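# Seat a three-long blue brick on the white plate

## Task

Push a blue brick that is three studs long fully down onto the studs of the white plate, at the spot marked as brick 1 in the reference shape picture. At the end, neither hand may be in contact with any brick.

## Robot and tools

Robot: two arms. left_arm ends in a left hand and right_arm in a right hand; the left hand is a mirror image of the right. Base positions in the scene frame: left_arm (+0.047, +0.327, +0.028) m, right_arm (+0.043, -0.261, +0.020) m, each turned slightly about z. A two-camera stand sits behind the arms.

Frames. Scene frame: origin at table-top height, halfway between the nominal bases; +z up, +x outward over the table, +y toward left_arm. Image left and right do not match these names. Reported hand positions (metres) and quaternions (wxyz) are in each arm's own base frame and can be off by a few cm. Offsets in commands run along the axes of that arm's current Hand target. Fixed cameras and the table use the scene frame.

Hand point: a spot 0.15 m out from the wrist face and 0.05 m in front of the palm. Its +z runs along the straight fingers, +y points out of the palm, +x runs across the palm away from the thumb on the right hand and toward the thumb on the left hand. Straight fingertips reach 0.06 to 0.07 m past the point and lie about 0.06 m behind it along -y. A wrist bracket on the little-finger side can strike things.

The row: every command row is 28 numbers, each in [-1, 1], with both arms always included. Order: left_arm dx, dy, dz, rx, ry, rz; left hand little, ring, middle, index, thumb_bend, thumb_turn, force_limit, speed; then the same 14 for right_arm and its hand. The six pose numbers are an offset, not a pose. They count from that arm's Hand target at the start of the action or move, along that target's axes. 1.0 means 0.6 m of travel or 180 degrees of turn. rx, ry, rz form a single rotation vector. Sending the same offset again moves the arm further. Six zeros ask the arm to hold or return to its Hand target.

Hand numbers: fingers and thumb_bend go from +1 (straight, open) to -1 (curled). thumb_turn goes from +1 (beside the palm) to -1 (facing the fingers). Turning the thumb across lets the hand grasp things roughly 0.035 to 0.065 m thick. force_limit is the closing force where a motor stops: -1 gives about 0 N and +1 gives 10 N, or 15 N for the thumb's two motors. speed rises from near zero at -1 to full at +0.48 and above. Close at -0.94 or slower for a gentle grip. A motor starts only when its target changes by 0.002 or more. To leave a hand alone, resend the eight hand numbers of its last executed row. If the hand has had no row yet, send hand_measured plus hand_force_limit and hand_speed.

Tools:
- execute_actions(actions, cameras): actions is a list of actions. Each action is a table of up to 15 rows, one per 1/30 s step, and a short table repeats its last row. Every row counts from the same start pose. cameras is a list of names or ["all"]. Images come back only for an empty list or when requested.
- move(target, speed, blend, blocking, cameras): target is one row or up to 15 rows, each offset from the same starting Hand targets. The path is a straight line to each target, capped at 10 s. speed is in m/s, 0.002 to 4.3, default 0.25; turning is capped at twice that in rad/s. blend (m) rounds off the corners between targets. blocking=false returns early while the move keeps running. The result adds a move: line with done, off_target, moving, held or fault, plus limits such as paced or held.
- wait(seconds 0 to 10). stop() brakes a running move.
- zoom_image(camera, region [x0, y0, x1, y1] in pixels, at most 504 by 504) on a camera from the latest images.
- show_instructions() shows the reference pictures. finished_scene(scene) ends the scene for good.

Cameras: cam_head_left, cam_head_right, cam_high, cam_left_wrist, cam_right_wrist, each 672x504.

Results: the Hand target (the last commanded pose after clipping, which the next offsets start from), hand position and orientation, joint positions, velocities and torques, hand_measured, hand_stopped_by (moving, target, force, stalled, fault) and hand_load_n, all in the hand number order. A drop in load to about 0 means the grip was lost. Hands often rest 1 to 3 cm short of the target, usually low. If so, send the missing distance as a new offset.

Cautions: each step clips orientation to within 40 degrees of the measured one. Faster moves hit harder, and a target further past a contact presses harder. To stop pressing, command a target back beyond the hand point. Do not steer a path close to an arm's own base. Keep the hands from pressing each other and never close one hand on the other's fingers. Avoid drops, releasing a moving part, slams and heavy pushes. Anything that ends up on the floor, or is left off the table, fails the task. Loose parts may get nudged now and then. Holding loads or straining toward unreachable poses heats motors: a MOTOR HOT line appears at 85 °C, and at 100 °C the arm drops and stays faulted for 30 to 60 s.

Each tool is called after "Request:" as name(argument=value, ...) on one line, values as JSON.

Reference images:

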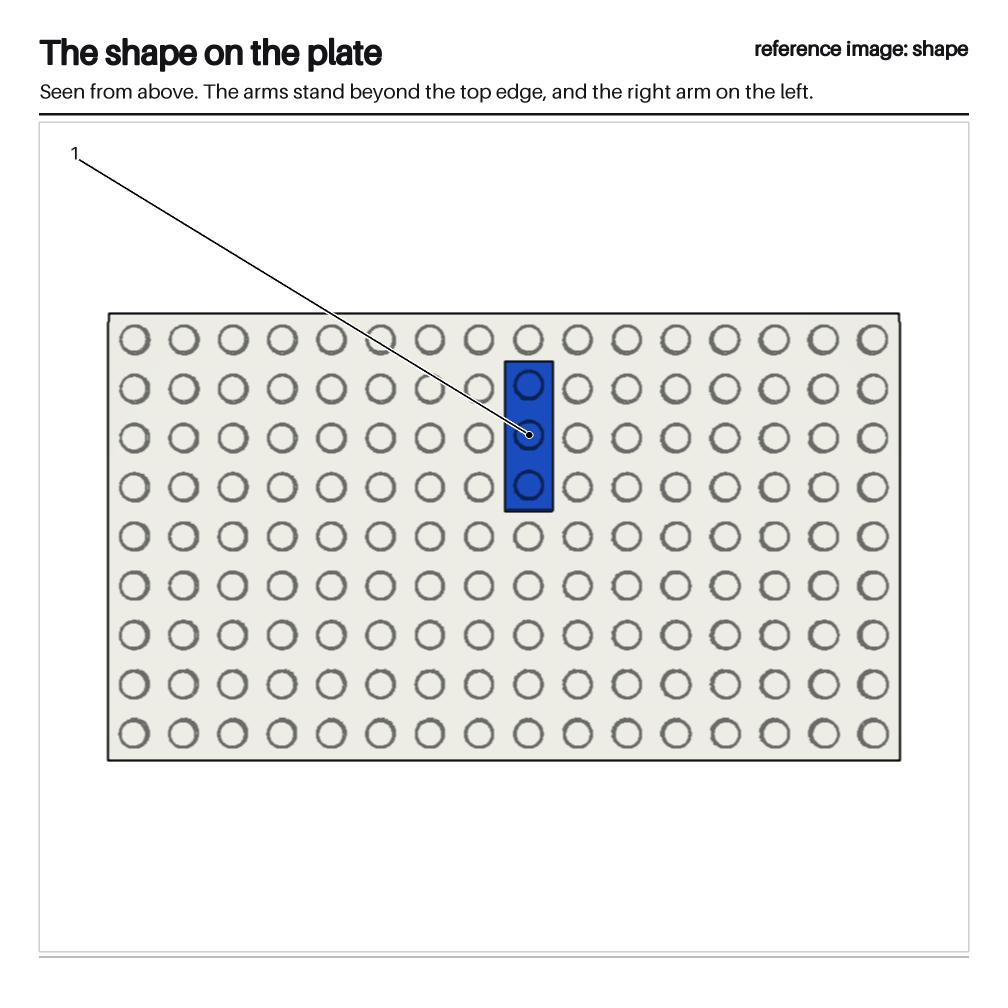

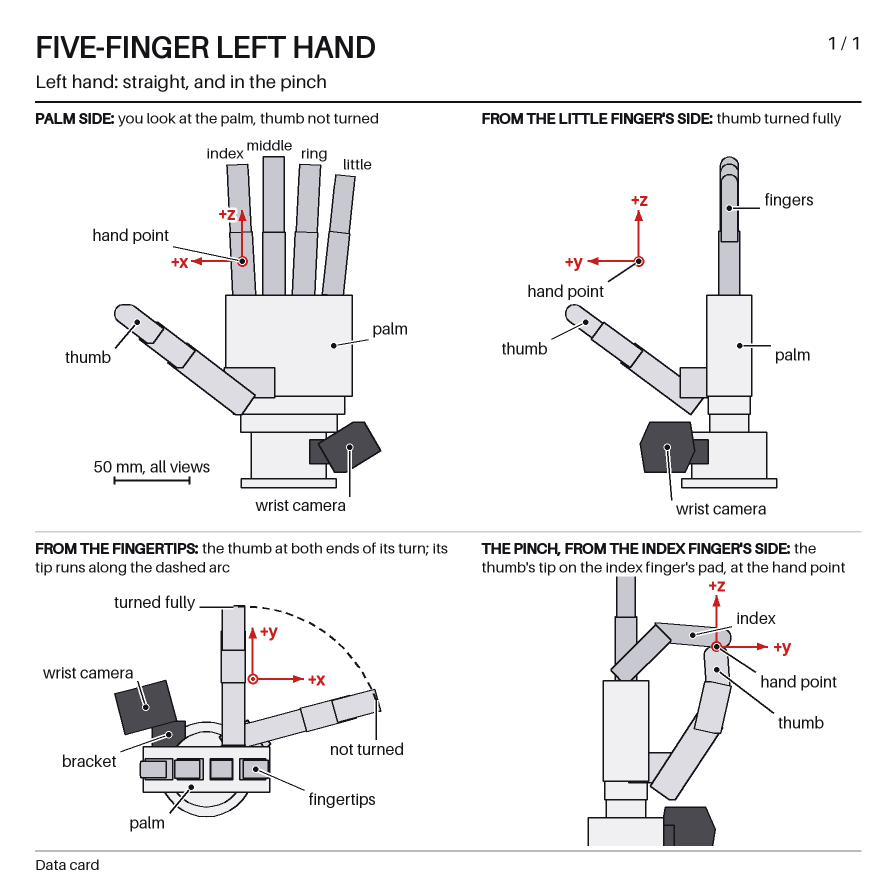

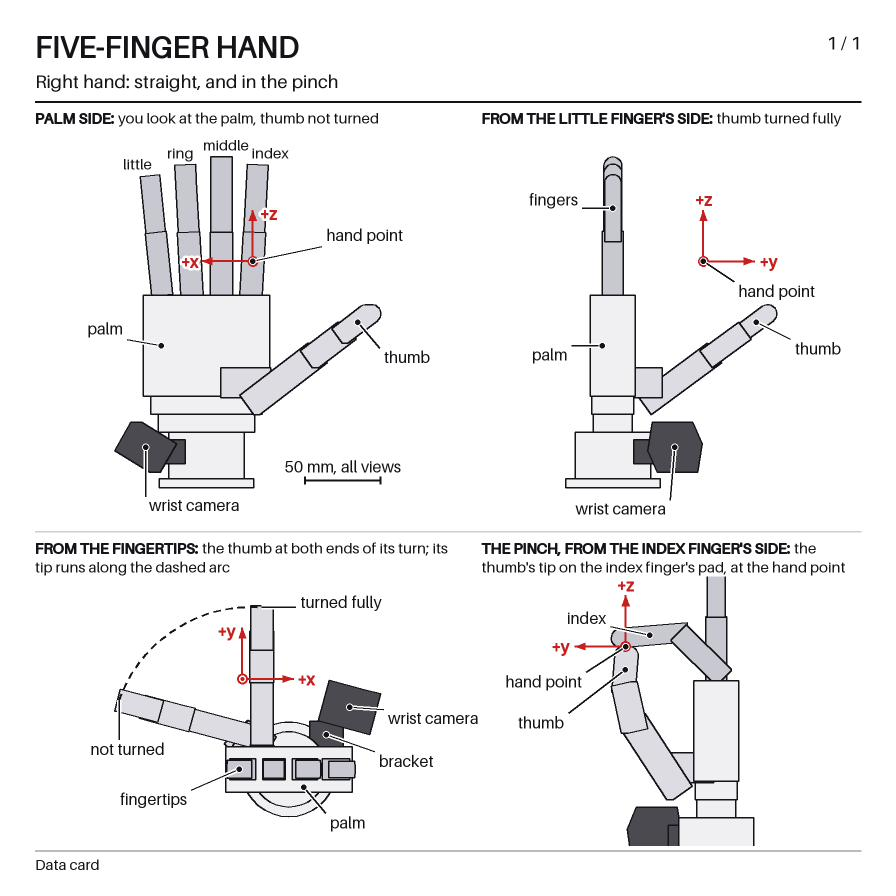

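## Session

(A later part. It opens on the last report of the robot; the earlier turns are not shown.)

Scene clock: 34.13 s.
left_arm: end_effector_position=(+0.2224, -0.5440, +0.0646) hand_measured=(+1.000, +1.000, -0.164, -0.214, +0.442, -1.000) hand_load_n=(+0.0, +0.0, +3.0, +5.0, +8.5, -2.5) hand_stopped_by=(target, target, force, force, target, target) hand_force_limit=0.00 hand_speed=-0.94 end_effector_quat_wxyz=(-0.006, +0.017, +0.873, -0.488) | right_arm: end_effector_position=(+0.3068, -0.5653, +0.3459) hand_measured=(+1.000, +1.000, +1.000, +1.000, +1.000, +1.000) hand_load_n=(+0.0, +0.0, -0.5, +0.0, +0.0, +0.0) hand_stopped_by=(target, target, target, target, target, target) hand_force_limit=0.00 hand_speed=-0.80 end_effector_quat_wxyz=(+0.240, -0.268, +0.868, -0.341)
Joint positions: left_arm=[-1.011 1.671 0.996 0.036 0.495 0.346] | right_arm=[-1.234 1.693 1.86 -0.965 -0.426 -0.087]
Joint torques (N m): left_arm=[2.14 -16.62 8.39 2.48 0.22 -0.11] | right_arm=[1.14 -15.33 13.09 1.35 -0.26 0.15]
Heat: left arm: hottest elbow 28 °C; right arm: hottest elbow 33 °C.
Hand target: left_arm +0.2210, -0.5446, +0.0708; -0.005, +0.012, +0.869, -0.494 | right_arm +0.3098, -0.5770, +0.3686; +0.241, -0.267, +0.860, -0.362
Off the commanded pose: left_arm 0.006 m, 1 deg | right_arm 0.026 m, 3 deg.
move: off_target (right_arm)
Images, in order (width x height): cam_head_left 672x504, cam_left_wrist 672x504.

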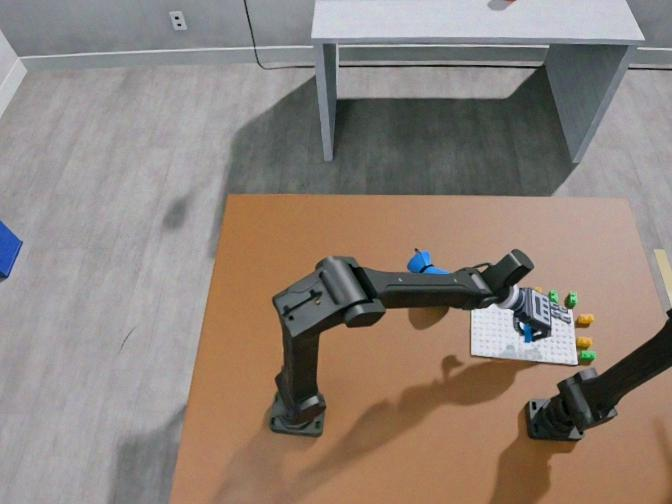

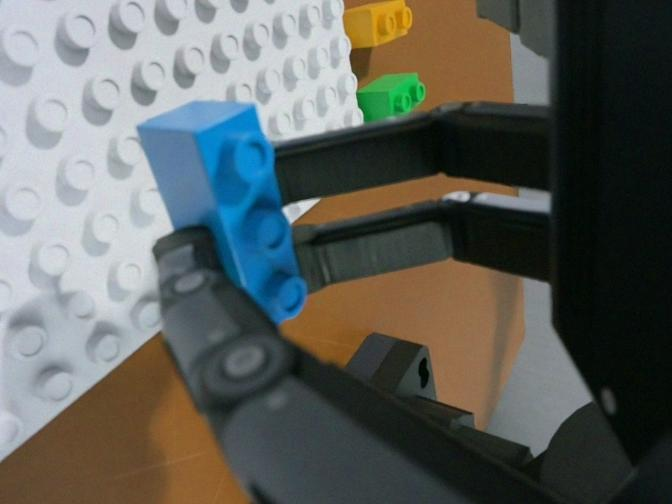

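Request:
move(target=[0.0087, 0.0440, 0.0238, 0, 0, 0, 1, 1, -0.5, -0.5, 0.44, -1, 0, -0.94, 0, 0, 0, 0, 0, 0, 1, 1, 1, 1, 1, 1, 0, -0.8], speed=0.1, cameras=["cam_left_wrist"])

Request:
zoom_image(camera="cam_left_wrist", region=[0, 0, 340, 340])

Scene clock: 37.53 s.
left_arm: end_effector_position=(+0.2222, -0.5435, +0.0597) hand_measured=(+1.000, +1.000, -0.164, -0.214, +0.442, -1.000) hand_load_n=(+0.0, +0.0, +2.5, +5.0, +8.5, -2.5) hand_stopped_by=(target, target, force, force, target, target) hand_force_limit=0.00 hand_speed=-0.94 end_effector_quat_wxyz=(+0.006, +0.020, +0.864, -0.504) | right_arm: end_effector_position=(+0.3068, -0.5653, +0.3459) hand_measured=(+1.000, +1.000, +1.000, +1.000, +1.000, +1.000) hand_load_n=(-0.5, +0.0, +0.0, +0.0, +0.0, +0.0) hand_stopped_by=(target, target, target, target, target, target) hand_force_limit=0.00 hand_speed=-0.80 end_effector_quat_wxyz=(+0.240, -0.268, +0.868, -0.341)
Joint positions: left_arm=[-1.012 1.671 0.956 0.124 0.489 0.341] | right_arm=[-1.234 1.693 1.86 -0.965 -0.426 -0.087]
Joint torques (N m): left_arm=[2.14 -12.51 8.12 2.33 0.21 -0.17] | right_arm=[1.08 -15.21 13.08 1.37 -0.25 0.15]
Heat: left arm: hottest elbow 28 °C; right arm: hottest elbow 34 °C.
Hand target: left_arm +0.2158, -0.5432, +0.0406; -0.005, +0.012, +0.869, -0.494 | right_arm +0.3098, -0.5770, +0.3686; +0.241, -0.267, +0.860, -0.362
Off the commanded pose: left_arm 0.020 m, 2 deg | right_arm 0.026 m, 3 deg.
move: off_target (left_arm, right_arm)
Images, in order (width x height): cam_left_wrist 672x504.

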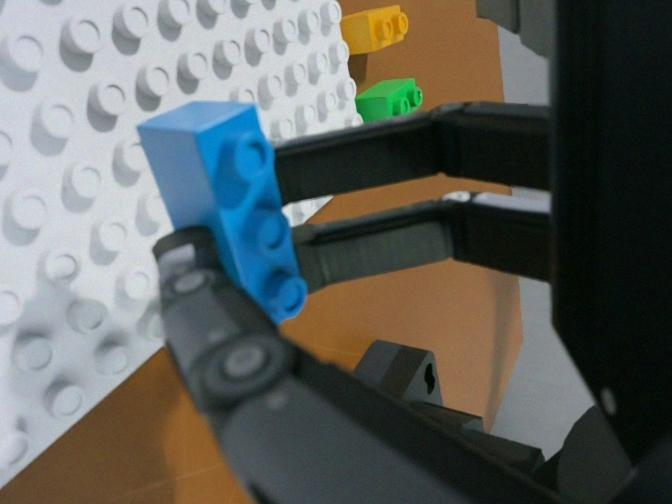

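Scaled by 1.482 from the camera's 672x504 image, which has a finer 960x720 frame.

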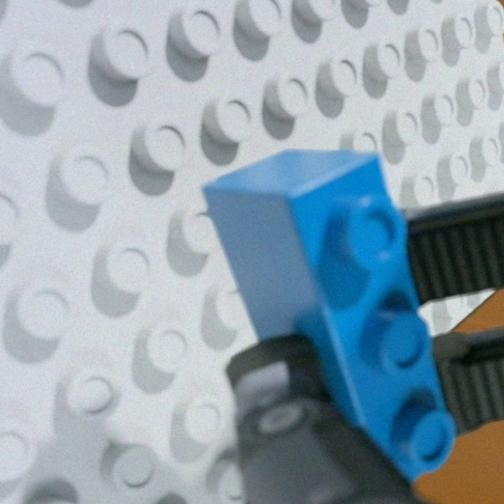

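Request:
move(target=[0, 0.0172, 0.0102, 0, 0, 0, 1, 1, -0.5, -0.5, 0.44, -1, 0, -0.94, 0, 0, 0, 0, 0, 0, 1, 1, 1, 1, 1, 1, 0, -0.8], speed=0.1, cameras=["cam_left_wrist"])

Request:
zoom_image(camera="cam_left_wrist", region=[0, 0, 340, 340])

Scene clock: 38.87 s.
left_arm: end_effector_position=(+0.2219, -0.5432, +0.0458) hand_measured=(+1.000, +1.000, -0.164, -0.214, +0.442, -1.000) hand_load_n=(+0.0, +0.0, +3.0, +5.0, +8.5, -3.0) hand_stopped_by=(target, target, force, force, target, target) hand_force_limit=0.00 hand_speed=-0.94 end_effector_quat_wxyz=(+0.005, +0.020, +0.864, -0.503) | right_arm: end_effector_position=(+0.3068, -0.5653, +0.3459) hand_measured=(+1.000, +1.000, +1.000, +1.000, +1.000, +1.000) hand_load_n=(+0.0, +0.5, +0.0, +0.0, +0.0, -0.5) hand_stopped_by=(target, target, target, target, target, target) hand_force_limit=0.00 hand_speed=-0.80 end_effector_quat_wxyz=(+0.240, -0.268, +0.868, -0.341)
Joint positions: left_arm=[-1.012 1.697 0.945 0.157 0.489 0.341] | right_arm=[-1.234 1.693 1.86 -0.965 -0.426 -0.087]
Joint torques (N m): left_arm=[1.14 -13.33 8.28 2.33 0.23 -0.14] | right_arm=[0.97 -15.33 13.08 1.39 -0.26 0.15]
Heat: left arm: hottest elbow 28 °C; right arm: hottest elbow 34 °C.
Hand target: left_arm +0.2159, -0.5432, +0.0288; -0.005, +0.012, +0.869, -0.494 | right_arm +0.3098, -0.5770, +0.3686; +0.241, -0.267, +0.860, -0.362
Off the commanded pose: left_arm 0.018 m, 2 deg | right_arm 0.026 m, 3 deg.
move: off_target (left_arm, right_arm)
Images, in order (width x height): cam_left_wrist 672x504.

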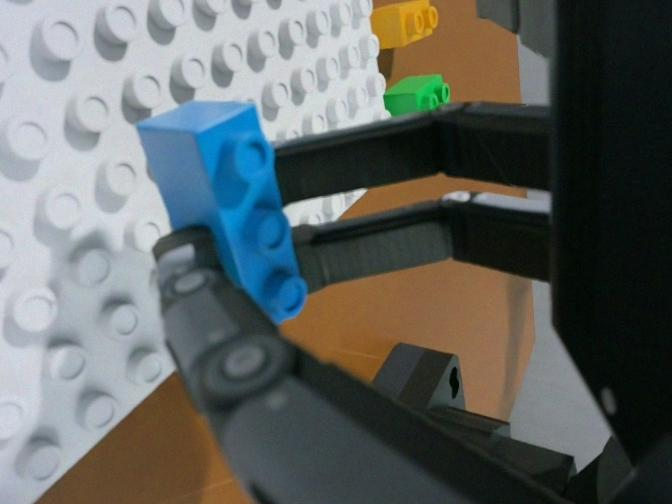

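Scaled by 1.482 from the camera's 672x504 image, which has a finer 960x720 frame.

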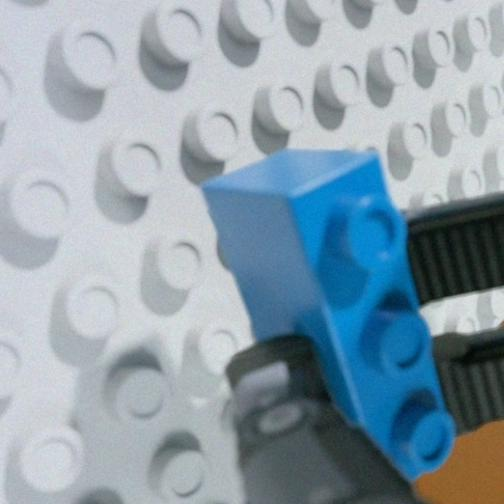

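Request:
move(target=[0.0058, 0.0080, -0.0037, 0, 0, 0, 1, 1, -0.5, -0.5, 0.44, -1, 0, -0.94, 0, 0, 0, 0, 0, 0, 1, 1, 1, 1, 1, 1, 0, -0.8], speed=0.06, cameras=["cam_left_wrist"])

Request:
zoom_image(camera="cam_left_wrist", region=[0, 0, 340, 340])

Scene clock: 41.23 s.
left_arm: end_effector_position=(+0.2191, -0.5392, +0.0408) hand_measured=(+1.000, +1.000, -0.164, -0.214, +0.442, -1.000) hand_load_n=(+0.0, +0.0, +3.0, +5.0, +8.5, -3.0) hand_stopped_by=(target, target, force, force, target, target) hand_force_limit=0.00 hand_speed=-0.94 end_effector_quat_wxyz=(+0.004, +0.019, +0.865, -0.502) | right_arm: end_effector_position=(+0.3068, -0.5653, +0.3459) hand_measured=(+1.000, +1.000, +1.000, +1.000, +1.000, +1.000) hand_load_n=(+0.0, +0.0, +0.0, +0.0, +0.0, -0.5) hand_stopped_by=(target, target, target, target, target, target) hand_force_limit=0.00 hand_speed=-0.80 end_effector_quat_wxyz=(+0.240, -0.268, +0.868, -0.341)
Joint positions: left_arm=[-1.013 1.697 0.929 0.171 0.488 0.34] | right_arm=[-1.234 1.693 1.86 -0.965 -0.426 -0.087]
Joint torques (N m): left_arm=[1.32 -12.81 8.14 2.36 0.15 -0.1] | right_arm=[0.97 -15.09 13.07 1.33 -0.25 0.14]
Heat: left arm: hottest elbow 28 °C; right arm: hottest elbow 35 °C.
Hand target: left_arm +0.2127, -0.5388, +0.0259; -0.005, +0.012, +0.869, -0.494 | right_arm +0.3098, -0.5770, +0.3686; +0.241, -0.267, +0.860, -0.362
Off the commanded pose: left_arm 0.016 m, 2 deg | right_arm 0.026 m, 3 deg.
move: off_target (left_arm, right_arm)
Images, in order (width x height): cam_left_wrist 672x504.

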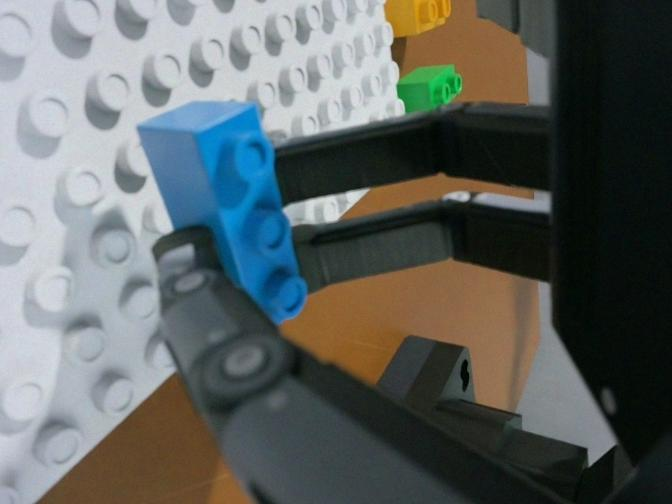

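Scaled by 1.482 from the camera's 672x504 image, which has a finer 960x720 frame.

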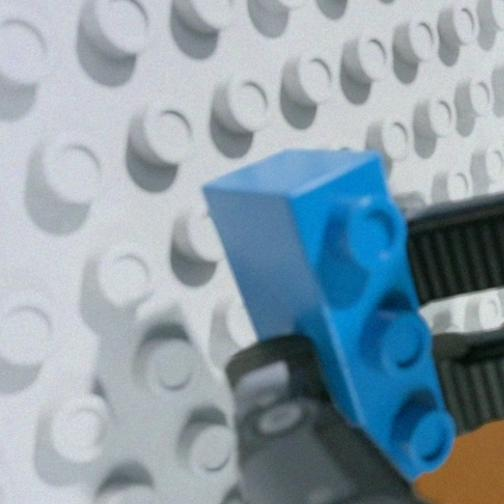

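Request:
zoom_image(camera="cam_left_wrist", region=[110, 90, 260, 240])

Request:
zoom_image(camera="cam_left_wrist", region=[200, 90, 350, 340])

Scaled by 3.360 from the camera's 672x504 image, which has a finer 960x720 frame.

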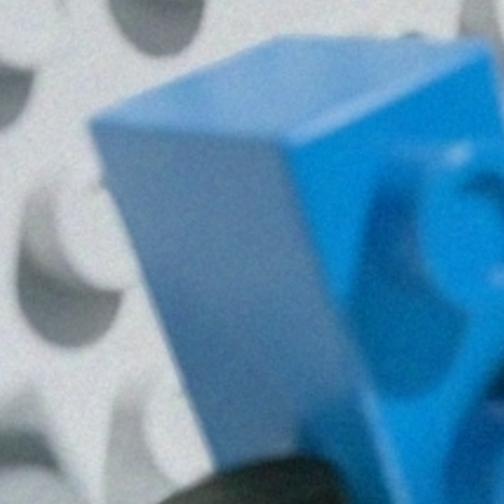

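Scaled by 2.016 from the camera's 672x504 image, which has a finer 960x720 frame.

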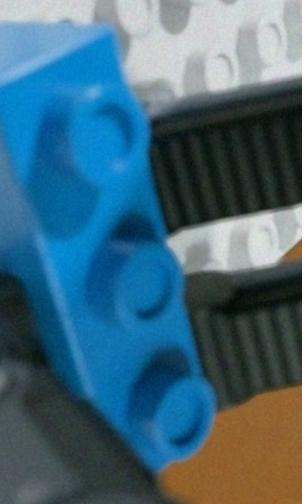

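Request:
move(target=[0.0033, 0.0085, 0.0052, -0.008, 0, -0.016, 1, 1, -0.5, -0.5, 0.44, -1, 0, -0.94, 0, 0, 0, 0, 0, 0, 1, 1, 1, 1, 1, 1, 0, -0.8], speed=0.06, cameras=["cam_left_wrist"])

Request:
zoom_image(camera="cam_left_wrist", region=[0, 0, 340, 340])

Request:
zoom_image(camera="cam_left_wrist", region=[110, 90, 260, 240])

Scene clock: 49.07 s.
left_arm: end_effector_position=(+0.2169, -0.5388, +0.0366) hand_measured=(+1.000, +1.000, -0.164, -0.214, +0.442, -1.000) hand_load_n=(+0.0, +0.0, +3.0, +5.0, +8.5, -3.0) hand_stopped_by=(target, target, force, force, target, target) hand_force_limit=0.00 hand_speed=-0.94 end_effector_quat_wxyz=(-0.004, +0.000, +0.868, -0.496) | right_arm: end_effector_position=(+0.3068, -0.5653, +0.3459) hand_measured=(+1.000, +1.000, +1.000, +1.000, +1.000, +1.000) hand_load_n=(+0.0, +0.0, +0.0, +0.0, +0.0, -0.5) hand_stopped_by=(target, target, target, target, target, target) hand_force_limit=0.00 hand_speed=-0.80 end_effector_quat_wxyz=(+0.240, -0.268, +0.868, -0.341)
Joint positions: left_arm=[-1.015 1.705 0.929 0.168 0.479 0.302] | right_arm=[-1.234 1.693 1.86 -0.965 -0.426 -0.087]
Joint torques (N m): left_arm=[1.14 -12.57 8.9 1.52 0.15 -0.13] | right_arm=[1.08 -15.21 13.08 1.37 -0.26 0.15]
Motor temperatures (°C): left_arm=[19 20 28 19 17 19] | right_arm=[23 24 36 18 19 18]
Heat: left arm: hottest elbow 28 °C; right arm: hottest elbow 36 °C.
Hand target: left_arm +0.2108, -0.5388, +0.0198; -0.018, -0.010, +0.875, -0.483 | right_arm +0.3098, -0.5770, +0.3686; +0.241, -0.267, +0.860, -0.362
Off the commanded pose: left_arm 0.018 m, 3 deg | right_arm 0.026 m, 3 deg.
move: off_target (left_arm, right_arm)
Images, in order (width x height): cam_left_wrist 672x504.

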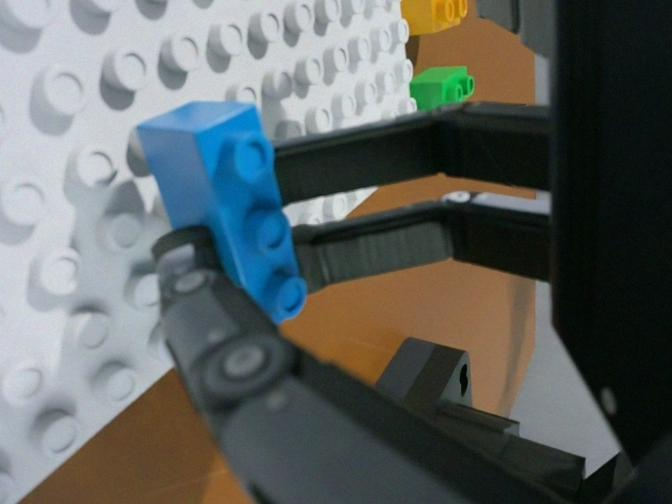

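Scaled by 1.482 from the camera's 672x504 image, which has a finer 960x720 frame.

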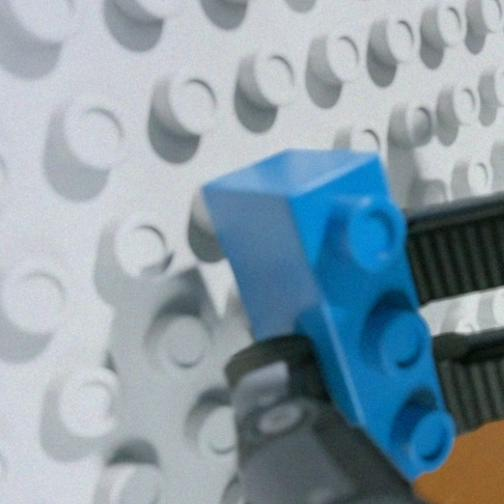

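Scaled by 3.360 from the camera's 672x504 image, which has a finer 960x720 frame.

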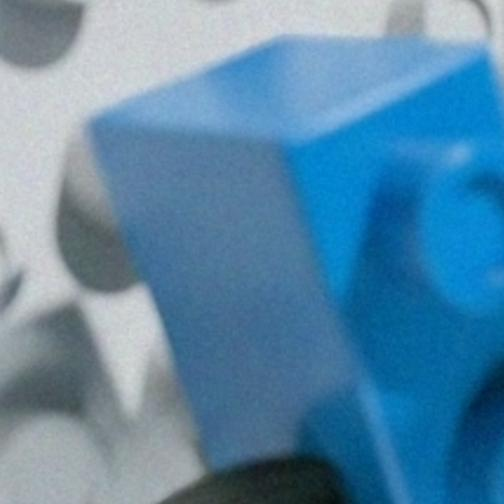

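Request:
move(target=[-0.0018, 0.0100, 0.0093, -0.006, 0, -0.012, 1, 1, -0.5, -0.5, 0.44, -1, 0, -0.94, 0, 0, 0, 0, 0, 0, 1, 1, 1, 1, 1, 1, 0, -0.8], speed=0.06, cameras=["cam_left_wrist"])

Request:
zoom_image(camera="cam_left_wrist", region=[0, 0, 340, 340])

Request:
zoom_image(camera="cam_left_wrist", region=[60, 60, 210, 210])

Scene clock: 52.10 s.
left_arm: end_effector_position=(+0.2146, -0.5363, +0.0260) hand_measured=(+1.000, +1.000, -0.164, -0.214, +0.442, -1.000) hand_load_n=(+0.0, +0.0, +3.0, +5.0, +8.0, -3.0) hand_stopped_by=(target, target, force, force, target, target) hand_force_limit=0.00 hand_speed=-0.94 end_effector_quat_wxyz=(-0.014, -0.014, +0.874, -0.486) | right_arm: end_effector_position=(+0.3068, -0.5653, +0.3459) hand_measured=(+1.000, +1.000, +1.000, +1.000, +1.000, +1.000) hand_load_n=(+0.0, +0.0, +0.0, +0.0, +0.0, +0.0) hand_stopped_by=(target, target, target, target, target, target) hand_force_limit=0.00 hand_speed=-0.80 end_effector_quat_wxyz=(+0.240, -0.268, +0.868, -0.341)
Joint positions: left_arm=[-1.015 1.722 0.929 0.16 0.475 0.28] | right_arm=[-1.234 1.693 1.86 -0.965 -0.426 -0.087]
Joint torques (N m): left_arm=[2.32 -11.63 9.91 1.4 0.24 -0.23] | right_arm=[1.26 -15.38 13.07 1.35 -0.27 0.16]
Heat: left arm: hottest elbow 28 °C; right arm: hottest elbow 36 °C.
Hand target: left_arm +0.2115, -0.5404, +0.0118; -0.027, -0.026, +0.879, -0.474 | right_arm +0.3098, -0.5770, +0.3686; +0.241, -0.267, +0.860, -0.362
Off the commanded pose: left_arm 0.015 m, 3 deg | right_arm 0.026 m, 3 deg.
move: off_target (left_arm, right_arm)
Images, in order (width x height): cam_left_wrist 672x504.

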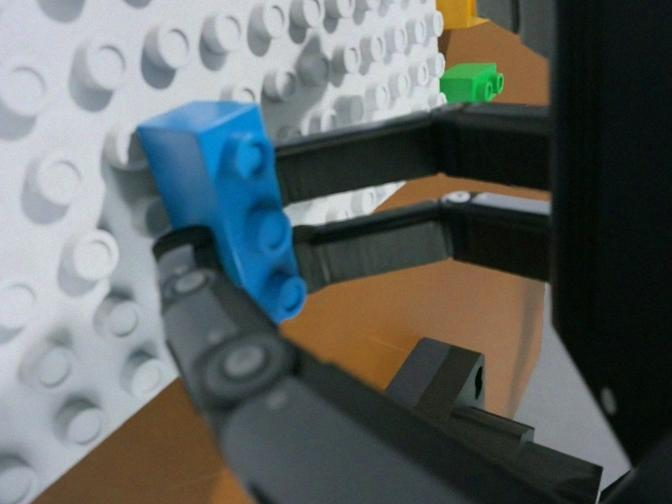

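Scaled by 1.482 from the camera's 672x504 image, which has a finer 960x720 frame.

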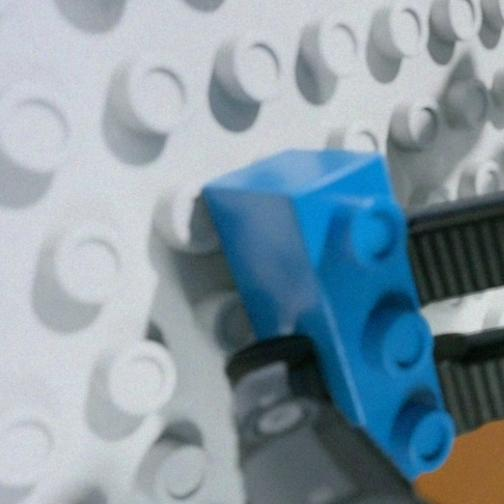

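Scaled by 3.360 from the camera's 672x504 image, which has a finer 960x720 frame.

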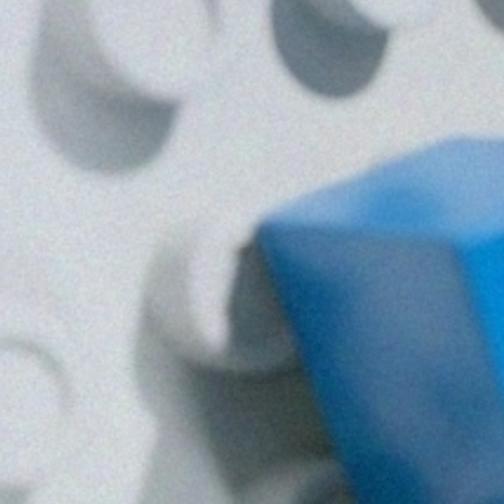

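Request:
move(target=[-0.0125, -0.0373, -0.0057, 0, 0, 0, 1, 1, -0.5, -0.5, 0.44, -1, 0, -0.94, 0, 0, 0, 0, 0, 0, 1, 1, 1, 1, 1, 1, 0, -0.8], speed=0.06, cameras=["cam_left_wrist"])

Request:
zoom_image(camera="cam_left_wrist", region=[0, 0, 340, 340])

Scene clock: 56.10 s.
left_arm: end_effector_position=(+0.2144, -0.5366, +0.0285) hand_measured=(+1.000, +1.000, -0.164, -0.214, +0.442, -1.000) hand_load_n=(+0.0, +0.0, +3.0, +5.0, +8.5, -3.0) hand_stopped_by=(target, target, force, force, target, target) hand_force_limit=0.00 hand_speed=-0.94 end_effector_quat_wxyz=(-0.024, -0.020, +0.881, -0.471) | right_arm: end_effector_position=(+0.3068, -0.5653, +0.3459) hand_measured=(+1.000, +1.000, +1.000, +1.000, +1.000, +1.000) hand_load_n=(+0.0, +0.0, +0.0, +0.0, +0.0, +0.0) hand_stopped_by=(target, target, target, target, target, target) hand_force_limit=0.00 hand_speed=-0.80 end_effector_quat_wxyz=(+0.240, -0.268, +0.868, -0.341)
Joint positions: left_arm=[-1.015 1.722 0.959 0.09 0.476 0.277] | right_arm=[-1.234 1.693 1.86 -0.965 -0.426 -0.087]
Joint torques (N m): left_arm=[2.14 -13.51 12.14 1.55 0.44 -0.21] | right_arm=[1.08 -15.33 13.09 1.32 -0.25 0.15]
Heat: left arm: hottest elbow 28 °C; right arm: hottest elbow 37 °C.
Hand target: left_arm +0.2206, -0.5496, +0.0318; -0.027, -0.026, +0.879, -0.474 | right_arm +0.3098, -0.5770, +0.3686; +0.241, -0.267, +0.860, -0.362
Off the commanded pose: left_arm 0.015 m, 1 deg | right_arm 0.026 m, 3 deg.
move: off_target (left_arm, right_arm)
Images, in order (width x height): cam_left_wrist 672x504.

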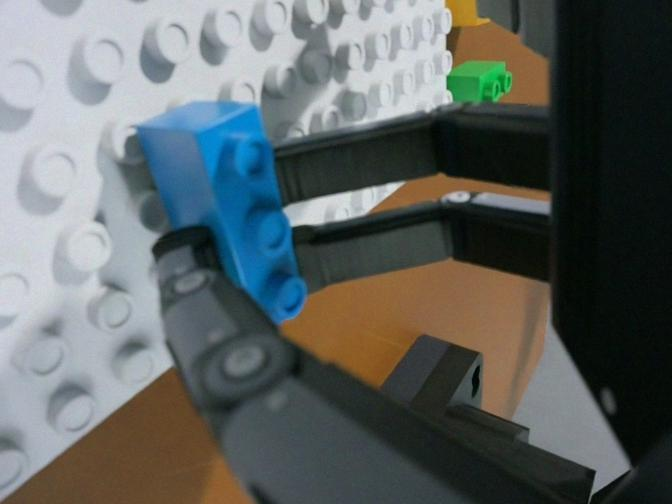

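Scaled by 1.482 from the camera's 672x504 image, which has a finer 960x720 frame.

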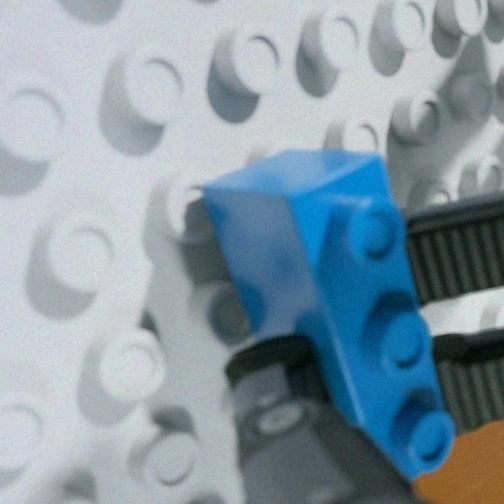

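Request:
move(target=[-0.0100, -0.0095, 0.0040, 0.008, 0, 0.010, 1, 1, -0.5, -0.5, 0.44, -1, 0, -0.94, 0, 0, 0, 0, 0, 0, 1, 1, 1, 1, 1, 1, 0, -0.8], speed=0.06, cameras=["cam_left_wrist"])

Request:
zoom_image(camera="cam_left_wrist", region=[0, 0, 340, 340])

Scene clock: 57.47 s.
left_arm: end_effector_position=(+0.2144, -0.5401, +0.0325) hand_measured=(+1.000, +1.000, -0.164, -0.214, +0.442, -1.000) hand_load_n=(+0.0, +0.0, +3.0, +4.5, +9.0, -2.5) hand_stopped_by=(target, target, force, force, target, target) hand_force_limit=0.00 hand_speed=-0.94 end_effector_quat_wxyz=(-0.026, -0.016, +0.878, -0.477) | right_arm: end_effector_position=(+0.3068, -0.5653, +0.3459) hand_measured=(+1.000, +1.000, +1.000, +1.000, +1.000, +1.000) hand_load_n=(+0.0, +0.0, -0.5, +0.0, +0.0, +0.0) hand_stopped_by=(target, target, target, target, target, target) hand_force_limit=0.00 hand_speed=-0.80 end_effector_quat_wxyz=(+0.240, -0.268, +0.868, -0.341)
Joint positions: left_arm=[-1.015 1.722 0.966 0.094 0.487 0.277] | right_arm=[-1.234 1.693 1.86 -0.965 -0.426 -0.087]
Joint torques (N m): left_arm=[2.96 -13.68 12.23 2.36 0.4 0.11] | right_arm=[1.03 -15.38 13.08 1.32 -0.26 0.15]
Heat: left arm: hottest elbow 29 °C; right arm: hottest elbow 37 °C.
Hand target: left_arm +0.2269, -0.5545, +0.0347; -0.019, -0.013, +0.874, -0.486 | right_arm +0.3098, -0.5770, +0.3686; +0.241, -0.267, +0.860, -0.362
Off the commanded pose: left_arm 0.019 m, 1 deg | right_arm 0.026 m, 3 deg.
move: off_target (left_arm, right_arm)
Images, in order (width x height): cam_left_wrist 672x504.

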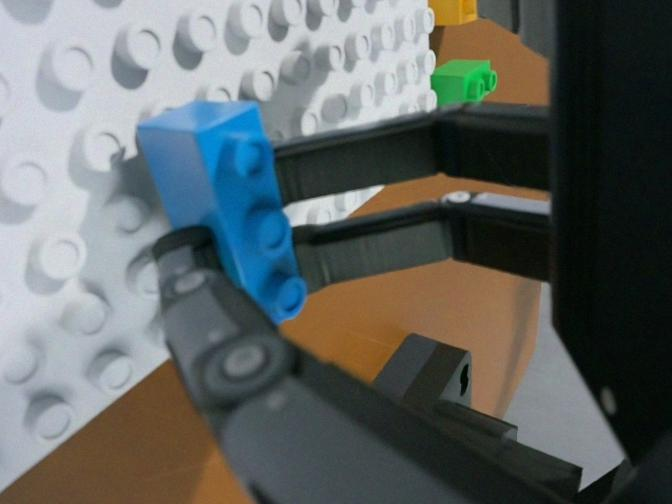

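Scaled by 1.482 from the camera's 672x504 image, which has a finer 960x720 frame.

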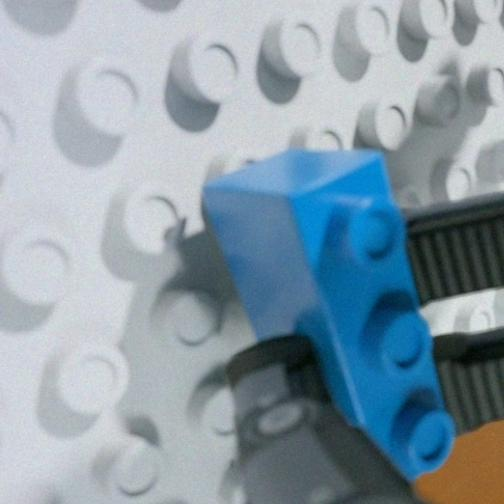

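Request:
wait(seconds=0, cameras=["cam_left_wrist"])

Request:
zoom_image(camera="cam_left_wrist", region=[0, 0, 340, 340])

Scene clock: 59.80 s.
left_arm: end_effector_position=(+0.2144, -0.5401, +0.0325) hand_measured=(+1.000, +1.000, -0.164, -0.214, +0.442, -1.000) hand_load_n=(+0.0, +0.0, +3.0, +4.5, +9.0, -2.5) hand_stopped_by=(target, target, force, force, target, target) hand_force_limit=0.00 hand_speed=-0.94 end_effector_quat_wxyz=(-0.026, -0.016, +0.878, -0.477) | right_arm: end_effector_position=(+0.3068, -0.5653, +0.3459) hand_measured=(+1.000, +1.000, +1.000, +1.000, +1.000, +1.000) hand_load_n=(+0.0, +0.0, +0.0, +0.0, +0.0, -0.5) hand_stopped_by=(target, target, target, target, target, target) hand_force_limit=0.00 hand_speed=-0.80 end_effector_quat_wxyz=(+0.240, -0.268, +0.868, -0.341)
Joint positions: left_arm=[-1.015 1.722 0.966 0.094 0.487 0.277] | right_arm=[-1.234 1.693 1.86 -0.965 -0.426 -0.087]
Joint torques (N m): left_arm=[2.08 -13.68 12.11 2.29 0.4 0.03] | right_arm=[1.2 -15.33 13.07 1.37 -0.27 0.15]
Heat: left arm: hottest elbow 29 °C; right arm: hottest elbow 37 °C.
Hand target: left_arm +0.2269, -0.5545, +0.0347; -0.019, -0.013, +0.874, -0.486 | right_arm +0.3098, -0.5770, +0.3686; +0.241, -0.267, +0.860, -0.362
Off the commanded pose: left_arm 0.019 m, 1 deg | right_arm 0.026 m, 3 deg.
Images, in order (width x height): cam_left_wrist 672x504.

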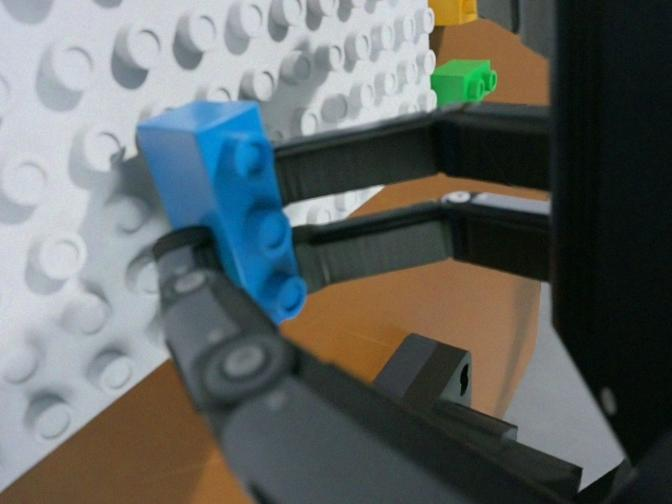

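Scaled by 1.482 from the camera's 672x504 image, which has a finer 960x720 frame.

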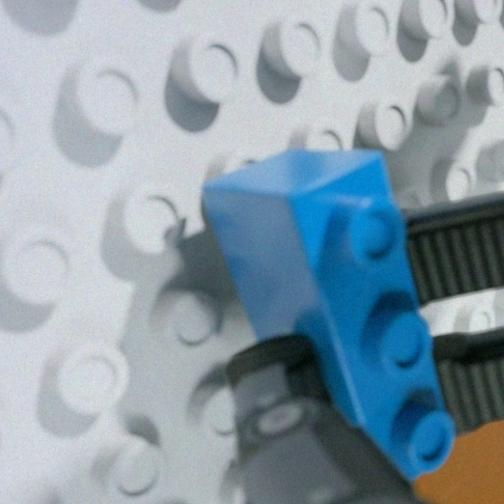

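Request:
zoom_image(camera="cam_left_wrist", region=[40, 20, 240, 170])

Request:
zoom_image(camera="cam_left_wrist", region=[180, 0, 450, 160])

Scaled by 2.520 from the camera's 672x504 image, which has a finer 960x720 frame.

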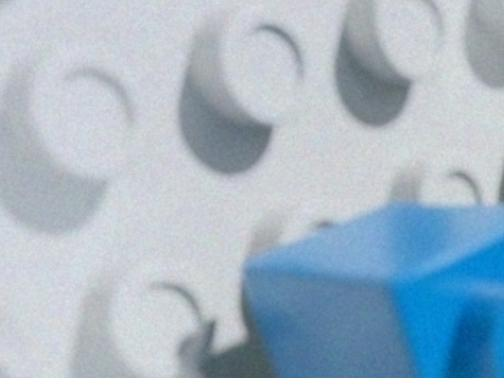

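Scaled by 1.867 from the camera's 672x504 image, which has a finer 960x720 frame.

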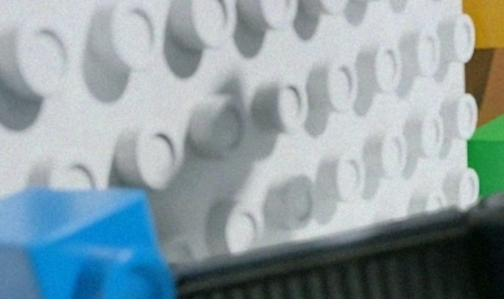

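Request:
move(target=[-0.01063, -0.00378, 0.00517, 0.006, -0.0028, 0.0105, 1, 1, -0.5, -0.5, 0.44, -1, 0, -0.94, 0, 0, 0, 0, 0, 0, 1, 1, 1, 1, 1, 1, 0, -0.8], speed=0.05, cameras=["cam_left_wrist"])

Request:
zoom_image(camera="cam_left_wrist", region=[40, 20, 240, 170])

Scene clock: 64.83 s.
left_arm: end_effector_position=(+0.2182, -0.5440, +0.0338) hand_measured=(+1.000, +1.000, -0.164, -0.214, +0.442, -1.000) hand_load_n=(+0.0, +0.0, +3.0, +4.5, +9.0, -3.0) hand_stopped_by=(target, target, force, force, target, target) hand_force_limit=0.00 hand_speed=-0.94 end_effector_quat_wxyz=(-0.018, -0.008, +0.874, -0.486) | right_arm: end_effector_position=(+0.3068, -0.5653, +0.3459) hand_measured=(+1.000, +1.000, +1.000, +1.000, +1.000, +1.000) hand_load_n=(+0.0, +0.0, +0.0, +0.0, +0.0, +0.0) hand_stopped_by=(target, target, target, target, target, target) hand_force_limit=0.00 hand_speed=-0.80 end_effector_quat_wxyz=(+0.240, -0.268, +0.868, -0.341)
Joint positions: left_arm=[-1.014 1.727 0.966 0.122 0.487 0.29] | right_arm=[-1.234 1.693 1.86 -0.965 -0.426 -0.087]
Joint torques (N m): left_arm=[3.6 -12.69 12.38 2.47 0.32 0.14] | right_arm=[1.14 -15.21 13.05 1.33 -0.26 0.14]
Heat: left arm: hottest elbow 30 °C; right arm: hottest elbow 38 °C.
Hand target: left_arm +0.2332, -0.5583, +0.0346; -0.007, -0.001, +0.869, -0.494 | right_arm +0.3098, -0.5770, +0.3686; +0.241, -0.267, +0.860, -0.362
Off the commanded pose: left_arm 0.021 m, 2 deg | right_arm 0.026 m, 3 deg.
move: off_target (left_arm, right_arm)
Images, in order (width x height): cam_left_wrist 672x504.

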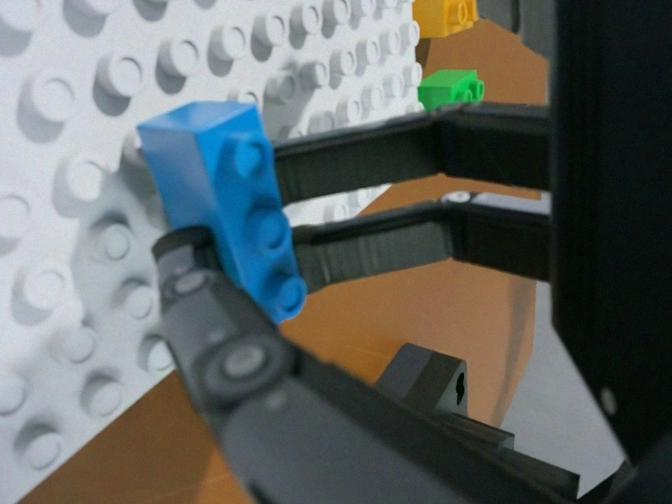

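Scaled by 2.520 from the camera's 672x504 image, which has a finer 960x720 frame.

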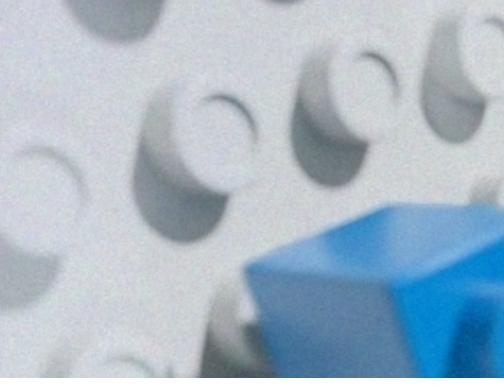

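Request:
move(target=[-0.0002, 0.01242, 0.0068, 0, -0.0038, -0.003, 1, 1, -0.5, -0.5, 0.44, -1, 0, -0.94, 0, 0, 0, 0, 0, 0, 1, 1, 1, 1, 1, 1, 0, -0.8], speed=0.05, cameras=["cam_left_wrist"])

Request:
zoom_image(camera="cam_left_wrist", region=[40, 20, 240, 170])

Request:
zoom_image(camera="cam_left_wrist", region=[0, 0, 340, 340])

Scene clock: 67.33 s.
left_arm: end_effector_position=(+0.2222, -0.5475, +0.0294) hand_measured=(+1.000, +1.000, -0.164, -0.214, +0.442, -1.000) hand_load_n=(+0.0, +0.0, +3.0, +4.5, +8.5, -2.5) hand_stopped_by=(target, target, force, force, target, target) hand_force_limit=0.00 hand_speed=-0.94 end_effector_quat_wxyz=(-0.010, -0.008, +0.872, -0.490) | right_arm: end_effector_position=(+0.3068, -0.5653, +0.3459) hand_measured=(+1.000, +1.000, +1.000, +1.000, +1.000, +1.000) hand_load_n=(+0.0, +0.0, +0.0, +0.0, +0.0, -0.5) hand_stopped_by=(target, target, target, target, target, target) hand_force_limit=0.00 hand_speed=-0.80 end_effector_quat_wxyz=(+0.240, -0.268, +0.868, -0.341)
Joint positions: left_arm=[-1.014 1.742 0.966 0.151 0.478 0.29] | right_arm=[-1.234 1.693 1.86 -0.965 -0.426 -0.087]
Joint torques (N m): left_arm=[2.32 -13.45 11.19 2.39 0.12 0.01] | right_arm=[0.91 -15.27 13.08 1.33 -0.25 0.16]
Heat: left arm: hottest elbow 30 °C; right arm: hottest elbow 38 °C.
Hand target: left_arm +0.2332, -0.5581, +0.0261; -0.004, -0.008, +0.869, -0.494 | right_arm +0.3098, -0.5770, +0.3686; +0.241, -0.267, +0.860, -0.362
Off the commanded pose: left_arm 0.016 m, 1 deg | right_arm 0.026 m, 3 deg.
move: off_target (left_arm, right_arm)
Images, in order (width x height): cam_left_wrist 672x504.

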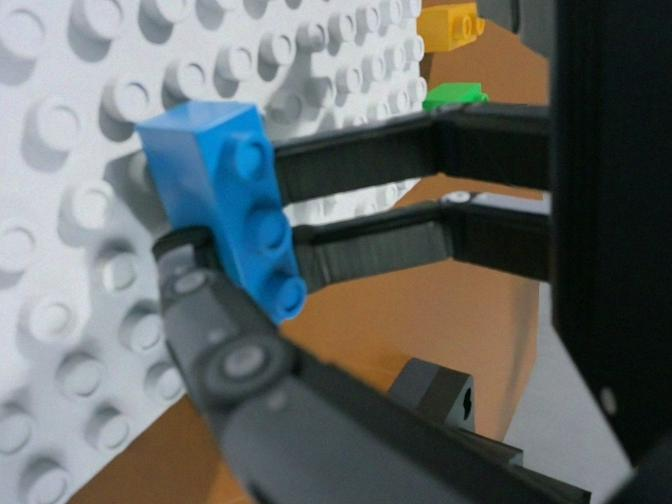

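Scaled by 2.520 from the camera's 672x504 image, which has a finer 960x720 frame.

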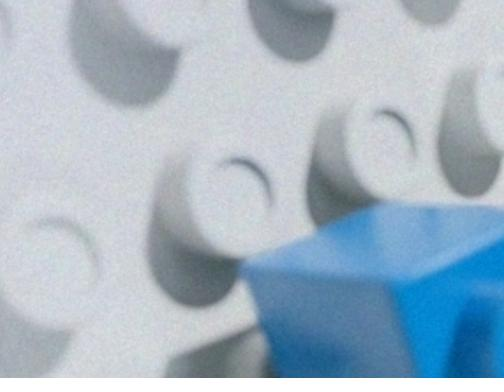

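Scaled by 1.482 from the camera's 672x504 image, which has a finer 960x720 frame.

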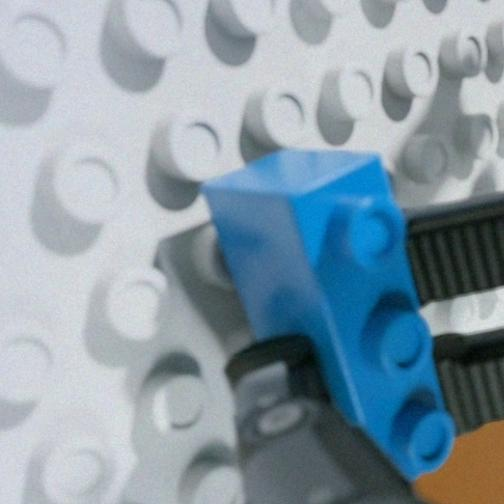

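Request:
move(target=[0.0098, -0.0055, 0.0135, -0.007, 0, 0, 1, 1, -0.5, -0.5, 0.44, -1, 0, -0.94, 0, 0, 0, 0, 0, 0, 1, 1, 1, 1, 1, 1, 0, -0.8], speed=0.05)

Scene clock: 70.00 s.
left_arm: end_effector_position=(+0.2233, -0.5538, +0.0288) hand_measured=(+1.000, +1.000, -0.164, -0.214, +0.442, -1.000) hand_load_n=(+0.0, +0.0, +3.0, +4.5, +8.5, -3.0) hand_stopped_by=(target, target, force, force, target, target) hand_force_limit=0.00 hand_speed=-0.94 end_effector_quat_wxyz=(-0.003, -0.009, +0.874, -0.486) | right_arm: end_effector_position=(+0.3068, -0.5653, +0.3459) hand_measured=(+1.000, +1.000, +1.000, +1.000, +1.000, +1.000) hand_load_n=(+0.0, +0.0, +0.0, +0.0, +0.0, -0.5) hand_stopped_by=(target, target, target, target, target, target) hand_force_limit=0.00 hand_speed=-0.80 end_effector_quat_wxyz=(+0.240, -0.268, +0.868, -0.341)
Joint positions: left_arm=[-1.025 1.751 0.983 0.14 0.454 0.29] | right_arm=[-1.234 1.693 1.86 -0.965 -0.426 -0.087]
Joint torques (N m): left_arm=[1.73 -13.27 11.92 1.69 0.15 -0.02] | right_arm=[1.14 -15.21 13.07 1.35 -0.27 0.15]
Heat: left arm: hottest elbow 30 °C; right arm: hottest elbow 38 °C.
Hand target: left_arm +0.2274, -0.5669, +0.0251; -0.004, -0.007, +0.875, -0.485 | right_arm +0.3098, -0.5770, +0.3686; +0.241, -0.267, +0.860, -0.362
Off the commanded pose: left_arm 0.014 m, 0 deg | right_arm 0.026 m, 3 deg.
move: off_target (left_arm, right_arm)

Request:
move(target=[0.0099, 0.0097, -0.0216, 0, 0, -0.004, 1, 1, -0.5, -0.5, 0.44, -1, 0, -0.94, 0, 0, 0, 0, 0, 0, 1, 1, 1, 1, 1, 1, 0, -0.8], speed=0.05)

Scene clock: 71.27 s.
left_arm: end_effector_position=(+0.2232, -0.5536, +0.0283) hand_measured=(+1.000, +1.000, -0.164, -0.214, +0.442, -1.000) hand_load_n=(+0.0, +0.0, +3.0, +5.0, +9.0, -3.0) hand_stopped_by=(target, target, force, force, target, target) hand_force_limit=0.00 hand_speed=-0.94 end_effector_quat_wxyz=(-0.004, -0.009, +0.874, -0.485) | right_arm: end_effector_position=(+0.3068, -0.5653, +0.3459) hand_measured=(+1.000, +1.000, +1.000, +1.000, +1.000, +1.000) hand_load_n=(+0.0, +0.0, +0.0, +0.0, +0.0, -0.5) hand_stopped_by=(target, target, target, target, target, target) hand_force_limit=0.00 hand_speed=-0.80 end_effector_quat_wxyz=(+0.240, -0.268, +0.868, -0.341)
Joint positions: left_arm=[-1.025 1.752 0.983 0.14 0.454 0.29] | right_arm=[-1.234 1.693 1.86 -0.965 -0.426 -0.087]
Joint torques (N m): left_arm=[1.55 -16.03 8.21 1.87 0.38 -0.08] | right_arm=[0.91 -15.27 13.07 1.35 -0.25 0.15]
Heat: left arm: hottest elbow 30 °C; right arm: hottest elbow 38 °C.
Hand target: left_arm +0.2214, -0.5528, +0.0270; -0.007, -0.013, +0.875, -0.484 | right_arm +0.3098, -0.5770, +0.3686; +0.241, -0.267, +0.860, -0.362
Off the commanded pose: left_arm 0.002 m, 1 deg | right_arm 0.026 m, 3 deg.
move: off_target (right_arm)

Request:
move(target=[0.004, 0.005, -0.0078, 0, 0, 0, 1, 1, -0.5, -0.5, 0.44, -1, 0, -0.94, 0, 0, 0, 0, 0, 0, 1, 1, 1, 1, 1, 1, 0, -0.8], speed=0.05)

Scene clock: 72.60 s.
left_arm: end_effector_position=(+0.2209, -0.5505, +0.0264) hand_measured=(+1.000, +1.000, -0.164, -0.214, +0.442, -1.000) hand_load_n=(+0.0, +0.0, +3.0, +4.5, +8.5, -3.0) hand_stopped_by=(target, target, force, force, target, target) hand_force_limit=0.00 hand_speed=-0.94 end_effector_quat_wxyz=(-0.006, -0.010, +0.875, -0.484) | right_arm: end_effector_position=(+0.3068, -0.5653, +0.3459) hand_measured=(+1.000, +1.000, +1.000, +1.000, +1.000, +1.000) hand_load_n=(+0.0, +0.0, +0.0, +0.0, +0.0, +0.0) hand_stopped_by=(target, target, target, target, target, target) hand_force_limit=0.00 hand_speed=-0.80 end_effector_quat_wxyz=(+0.240, -0.268, +0.868, -0.341)
Joint positions: left_arm=[-1.025 1.749 0.974 0.14 0.455 0.29] | right_arm=[-1.234 1.693 1.86 -0.965 -0.426 -0.087]
Joint torques (N m): left_arm=[1.79 -17.03 7.54 2.11 0.34 -0.07] | right_arm=[1.08 -15.21 13.09 1.35 -0.26 0.15]
Heat: left arm: hottest elbow 30 °C; right arm: hottest elbow 38 °C.
Hand target: left_arm +0.2188, -0.5472, +0.0269; -0.008, -0.013, +0.875, -0.484 | right_arm +0.3098, -0.5770, +0.3686; +0.241, -0.267, +0.860, -0.362
Off the commanded pose: left_arm 0.004 m, 0 deg | right_arm 0.026 m, 3 deg.
move: off_target (right_arm)


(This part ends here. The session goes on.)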